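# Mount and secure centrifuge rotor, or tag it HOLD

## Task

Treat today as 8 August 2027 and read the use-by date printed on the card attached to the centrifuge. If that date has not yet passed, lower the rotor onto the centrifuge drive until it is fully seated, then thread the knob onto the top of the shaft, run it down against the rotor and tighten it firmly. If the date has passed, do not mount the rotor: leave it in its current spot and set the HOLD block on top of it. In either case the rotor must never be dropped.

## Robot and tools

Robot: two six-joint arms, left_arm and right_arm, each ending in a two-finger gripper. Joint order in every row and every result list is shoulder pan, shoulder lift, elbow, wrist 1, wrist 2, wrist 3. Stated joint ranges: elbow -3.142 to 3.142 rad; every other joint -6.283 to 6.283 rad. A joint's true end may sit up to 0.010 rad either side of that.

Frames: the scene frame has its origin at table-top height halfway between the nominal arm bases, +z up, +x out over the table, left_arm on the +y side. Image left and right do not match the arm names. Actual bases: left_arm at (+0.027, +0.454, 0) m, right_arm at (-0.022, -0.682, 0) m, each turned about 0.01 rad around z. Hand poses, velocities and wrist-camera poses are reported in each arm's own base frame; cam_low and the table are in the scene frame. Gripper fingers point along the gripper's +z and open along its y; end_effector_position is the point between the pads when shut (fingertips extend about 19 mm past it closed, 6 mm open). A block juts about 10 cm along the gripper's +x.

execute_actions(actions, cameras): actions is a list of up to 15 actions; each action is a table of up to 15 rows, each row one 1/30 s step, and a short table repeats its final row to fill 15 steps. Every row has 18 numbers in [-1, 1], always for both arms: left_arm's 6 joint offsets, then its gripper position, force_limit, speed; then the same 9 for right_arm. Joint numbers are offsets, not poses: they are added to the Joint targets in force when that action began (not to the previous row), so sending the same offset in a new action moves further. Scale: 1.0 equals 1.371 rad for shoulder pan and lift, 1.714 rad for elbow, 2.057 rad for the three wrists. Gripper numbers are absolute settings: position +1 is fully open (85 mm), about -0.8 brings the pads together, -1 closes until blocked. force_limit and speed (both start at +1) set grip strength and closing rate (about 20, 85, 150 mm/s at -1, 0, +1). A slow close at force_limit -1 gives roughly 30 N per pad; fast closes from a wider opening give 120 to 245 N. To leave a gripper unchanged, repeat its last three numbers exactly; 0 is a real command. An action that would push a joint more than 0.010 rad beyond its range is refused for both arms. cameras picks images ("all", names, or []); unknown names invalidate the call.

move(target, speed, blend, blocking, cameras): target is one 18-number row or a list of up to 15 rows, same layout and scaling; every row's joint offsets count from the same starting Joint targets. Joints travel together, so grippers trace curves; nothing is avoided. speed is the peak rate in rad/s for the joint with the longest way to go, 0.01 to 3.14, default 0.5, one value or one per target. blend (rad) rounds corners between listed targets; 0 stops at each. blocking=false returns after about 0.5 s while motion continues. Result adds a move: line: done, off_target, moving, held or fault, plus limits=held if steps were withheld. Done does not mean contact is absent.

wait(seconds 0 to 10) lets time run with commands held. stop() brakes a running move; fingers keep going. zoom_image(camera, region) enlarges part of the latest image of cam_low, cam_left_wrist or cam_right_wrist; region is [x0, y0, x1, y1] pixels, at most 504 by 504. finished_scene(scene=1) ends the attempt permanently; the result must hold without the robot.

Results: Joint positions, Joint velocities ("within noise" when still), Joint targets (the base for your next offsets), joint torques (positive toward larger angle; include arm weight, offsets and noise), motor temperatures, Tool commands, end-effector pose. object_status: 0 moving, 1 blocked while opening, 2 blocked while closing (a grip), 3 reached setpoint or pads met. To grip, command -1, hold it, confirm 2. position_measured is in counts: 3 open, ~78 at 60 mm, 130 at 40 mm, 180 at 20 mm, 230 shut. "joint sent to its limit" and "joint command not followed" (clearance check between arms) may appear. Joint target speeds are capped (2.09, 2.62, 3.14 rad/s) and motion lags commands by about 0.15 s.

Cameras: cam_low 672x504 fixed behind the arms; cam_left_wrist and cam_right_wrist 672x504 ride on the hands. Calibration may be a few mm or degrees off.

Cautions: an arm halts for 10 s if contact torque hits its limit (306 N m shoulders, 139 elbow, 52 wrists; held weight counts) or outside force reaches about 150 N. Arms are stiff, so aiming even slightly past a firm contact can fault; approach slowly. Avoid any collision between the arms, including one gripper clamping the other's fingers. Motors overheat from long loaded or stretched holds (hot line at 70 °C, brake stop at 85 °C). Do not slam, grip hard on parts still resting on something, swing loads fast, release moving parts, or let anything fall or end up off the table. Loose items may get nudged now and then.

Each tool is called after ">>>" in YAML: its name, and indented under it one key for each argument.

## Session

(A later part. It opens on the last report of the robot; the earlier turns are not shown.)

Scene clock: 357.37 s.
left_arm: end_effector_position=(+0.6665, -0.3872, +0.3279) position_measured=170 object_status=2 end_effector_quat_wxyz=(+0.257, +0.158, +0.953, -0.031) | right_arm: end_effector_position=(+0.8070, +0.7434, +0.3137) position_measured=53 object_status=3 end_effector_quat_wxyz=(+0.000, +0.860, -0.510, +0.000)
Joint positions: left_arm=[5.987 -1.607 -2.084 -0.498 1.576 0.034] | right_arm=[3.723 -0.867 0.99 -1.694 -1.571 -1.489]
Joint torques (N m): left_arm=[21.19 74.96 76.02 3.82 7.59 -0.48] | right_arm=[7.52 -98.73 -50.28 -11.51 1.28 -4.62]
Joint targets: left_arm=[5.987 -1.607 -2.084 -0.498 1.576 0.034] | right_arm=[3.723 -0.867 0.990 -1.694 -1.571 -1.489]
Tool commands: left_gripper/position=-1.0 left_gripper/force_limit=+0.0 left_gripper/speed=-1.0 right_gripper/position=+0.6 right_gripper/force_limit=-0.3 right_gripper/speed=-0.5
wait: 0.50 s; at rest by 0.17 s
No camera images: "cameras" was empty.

>>> execute_actions:
  actions:
    - [[0,0,0,0,0,0,0.8,0,-0.9,0,0,0,0,0,0,0.6,-0.3,-0.5]]
    - [[0,0,0,0,0,0,0.8,0,-0.9,0,0,0,0,0,0,0.6,-0.3,-0.5]]
    - [[0,0,0,0,0,0,0.8,0,-0.9,0,0,0,0,0,0,0.6,-0.3,-0.5]]
    - [[0,0,0,0,0,0,0.8,0,-0.9,0,0,0,0,0,0,0.6,-0.3,-0.5]]
  cameras: ["cam_left_wrist"]

>>> move:
  target:
    - [0,0.0666,0.0826,-0.1132,0,0,0.8,0,-0.9,0,-0.0044,-0.0403,0.0369,0,0,0.6,-0.3,-0.5]
    - [0,0.0666,0.0826,-0.1132,0,0,0.8,0,-0.9,0,0.0139,-0.21,0.1658,0,0,0.6,-0.3,-0.5]
  speed: [0.15,0.3]
  cameras: ["all"]

>>> zoom_image:
  camera: "cam_right_wrist"
  region: [240, 100, 480, 280]

Scene clock: 360.30 s.
left_arm: end_effector_position=(+0.6665, -0.3872, +0.3279) position_measured=28 object_status=0 end_effector_quat_wxyz=(+0.257, +0.158, +0.953, -0.031) | right_arm: end_effector_position=(+0.8070, +0.7434, +0.3137) position_measured=53 object_status=3 end_effector_quat_wxyz=(+0.000, +0.860, -0.510, +0.000)
Joint positions: left_arm=[5.987 -1.607 -2.084 -0.498 1.576 0.034] | right_arm=[3.723 -0.867 0.99 -1.694 -1.571 -1.489]
Joint torques (N m): left_arm=[4.39 54.52 57.03 6.45 -1.87 -0.53] | right_arm=[8.23 -99.05 -50.1 -11.61 1.41 -4.74]
Joint targets: left_arm=[5.987 -1.607 -2.084 -0.498 1.576 0.034] | right_arm=[3.723 -0.867 0.990 -1.694 -1.571 -1.489]
Step readings (joint positions of left_arm | right_arm):
0: [5.987 -1.607 -2.084 -0.498 1.576 0.034] | [3.723 -0.867 0.990 -1.694 -1.571 -1.489]
1: [5.987 -1.607 -2.084 -0.498 1.576 0.034] | [3.723 -0.867 0.990 -1.694 -1.571 -1.489]
2: [5.987 -1.607 -2.084 -0.498 1.576 0.034] | [3.723 -0.867 0.990 -1.694 -1.571 -1.489]
4: [5.987 -1.607 -2.084 -0.498 1.577 0.034] | [3.723 -0.867 0.990 -1.694 -1.571 -1.489]
8: [5.987 -1.607 -2.084 -0.498 1.577 0.034] | [3.723 -0.867 0.990 -1.694 -1.571 -1.489]
15: [5.987 -1.607 -2.084 -0.498 1.577 0.034] | [3.723 -0.867 0.990 -1.694 -1.571 -1.489]
16: [5.987 -1.607 -2.084 -0.498 1.576 0.034] | [3.723 -0.867 0.990 -1.694 -1.571 -1.489]
17: [5.987 -1.607 -2.084 -0.498 1.576 0.034] | [3.723 -0.867 0.990 -1.694 -1.571 -1.489]
19: [5.987 -1.607 -2.084 -0.498 1.576 0.034] | [3.723 -0.867 0.990 -1.694 -1.571 -1.489]
23: [5.987 -1.607 -2.084 -0.498 1.576 0.034] | [3.723 -0.867 0.990 -1.694 -1.571 -1.489]
30: [5.987 -1.607 -2.084 -0.498 1.576 0.034] | [3.723 -0.867 0.990 -1.694 -1.571 -1.489]
31: [5.987 -1.607 -2.084 -0.498 1.576 0.034] | [3.723 -0.867 0.990 -1.694 -1.571 -1.489]
32: [5.987 -1.607 -2.084 -0.498 1.576 0.034] | [3.723 -0.867 0.990 -1.694 -1.571 -1.489]
34: [5.987 -1.607 -2.084 -0.498 1.576 0.034] | [3.723 -0.867 0.990 -1.694 -1.571 -1.489]
38: [5.987 -1.607 -2.084 -0.498 1.576 0.034] | [3.723 -0.867 0.990 -1.694 -1.571 -1.489]
45: [5.987 -1.607 -2.084 -0.498 1.576 0.034] | [3.723 -0.867 0.990 -1.694 -1.571 -1.489]
46: [5.987 -1.607 -2.084 -0.498 1.576 0.034] | [3.723 -0.867 0.990 -1.694 -1.571 -1.489]
47: [5.987 -1.607 -2.084 -0.498 1.576 0.034] | [3.723 -0.867 0.990 -1.694 -1.571 -1.489]
49: [5.987 -1.607 -2.084 -0.498 1.576 0.034] | [3.723 -0.867 0.990 -1.694 -1.571 -1.489]
53: [5.987 -1.607 -2.084 -0.498 1.576 0.034] | [3.723 -0.867 0.990 -1.694 -1.571 -1.489]
60: [5.987 -1.607 -2.084 -0.498 1.576 0.034] | [3.723 -0.867 0.990 -1.694 -1.571 -1.489]
camera_calibration:
cam_left_wrist: T_world_to_cam=[[0.329513, 0.944097, 0.0100791, 0.153517], [0.599865, -0.217587, 0.769947, -0.717712], [0.729098, -0.247662, -0.638028, -0.242235], [0, 0, 0, 1]] pos_world=[0.556557, -0.361092, 0.3965]
Images, in order (width x height): cam_left_wrist 672x504.

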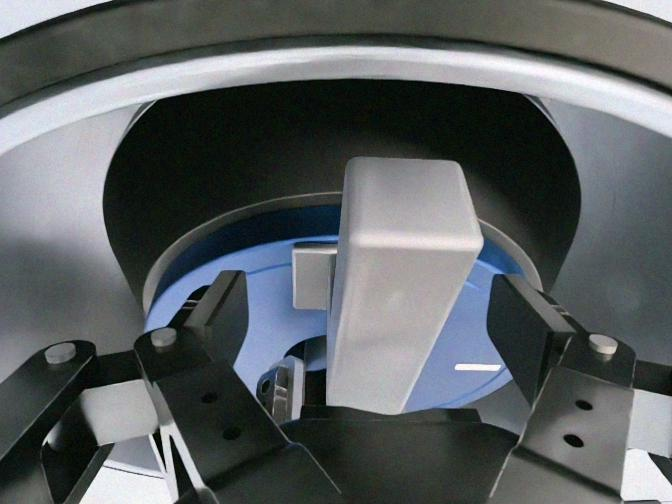

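Scene clock: 363.70 s.
left_arm: end_effector_position=(+0.6661, -0.3871, +0.4479) position_measured=28 object_status=3 end_effector_quat_wxyz=(+0.257, +0.158, +0.953, -0.031) | right_arm: end_effector_position=(+0.8068, +0.7432, +0.4994) position_measured=53 object_status=3 end_effector_quat_wxyz=(+0.000, +0.860, -0.510, +0.000)
Joint positions: left_arm=[5.987 -1.516 -1.942 -0.731 1.576 0.034] | right_arm=[3.723 -0.847 0.63 -1.353 -1.571 -1.489]
Joint torques (N m): left_arm=[5.25 75.74 92.45 2.33 -2.16 -0.37] | right_arm=[7.78 -77.33 -48.6 -1.62 1.3 -4.59]
Joint targets: left_arm=[5.987 -1.516 -1.942 -0.731 1.576 0.034] | right_arm=[3.723 -0.847 0.630 -1.353 -1.571 -1.489]
move: done
camera_calibration:
cam_left_wrist: T_world_to_cam=[[0.329513, 0.944097, 0.0100791, 0.152346], [0.599865, -0.217587, 0.769947, -0.809767], [0.729098, -0.247662, -0.638028, -0.165419], [0, 0, 0, 1]] pos_world=[0.556157, -0.360992, 0.5164]
cam_right_wrist: T_world_to_cam=[[-0.871231, -0.490795, -0.0087712, 1.07838], [-0.463222, 0.81611, 0.345528, -0.382886], [-0.162425, 0.305098, -0.938367, 0.502951], [0, 0, 0, 1]] pos_world=[0.843851, 0.688292, 0.613709]

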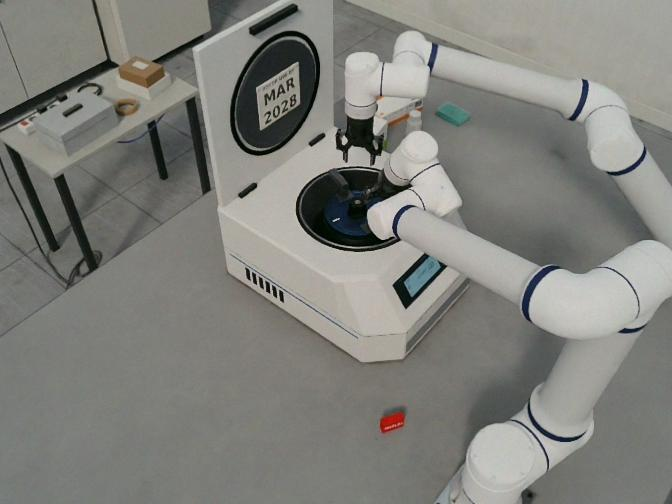

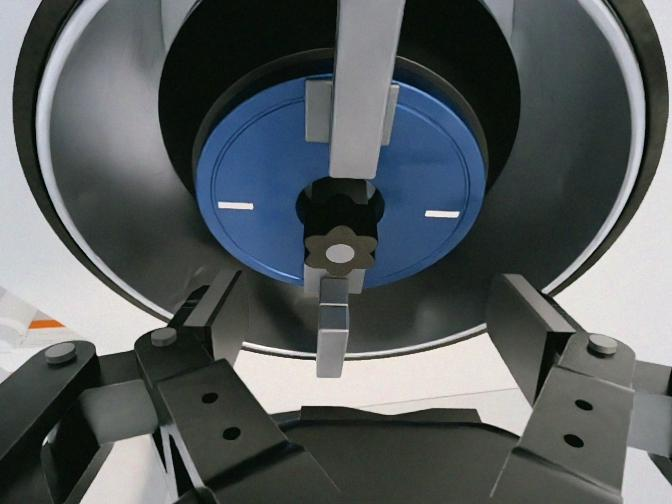

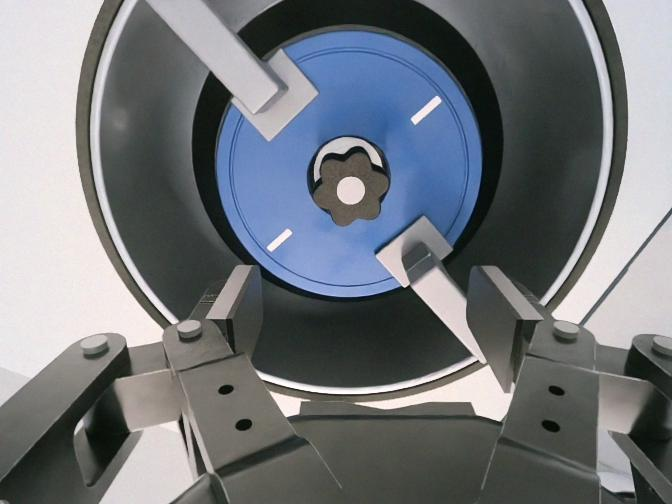

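Scaled by 2.100.

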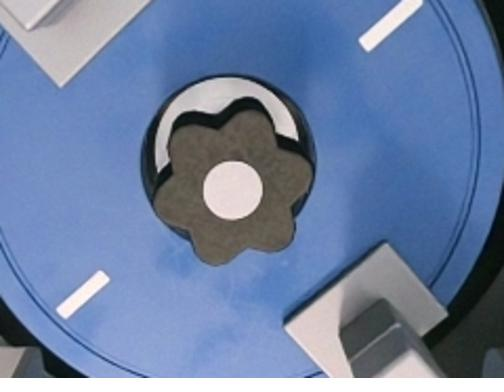

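>>> zoom_image:
  camera: "cam_left_wrist"
  region: [270, 150, 410, 290]

>>> zoom_image:
  camera: "cam_low"
  region: [320, 170, 400, 240]

Scaled by 3.600.

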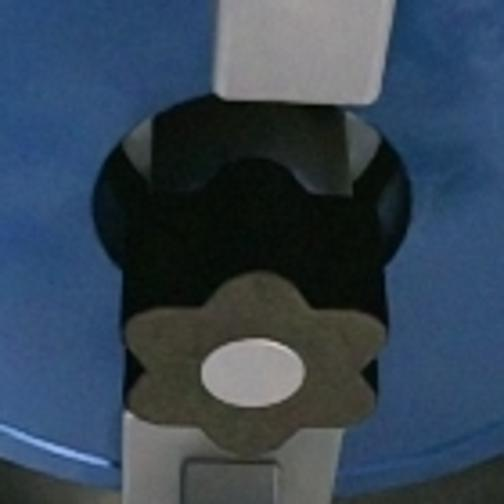

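Scaled by 6.300.

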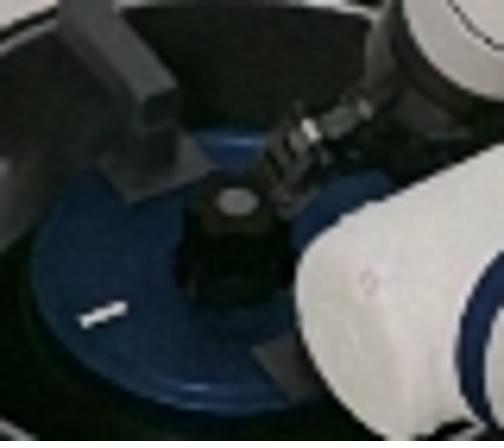

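>>> finished_scene:

The scene is finished: the task was done.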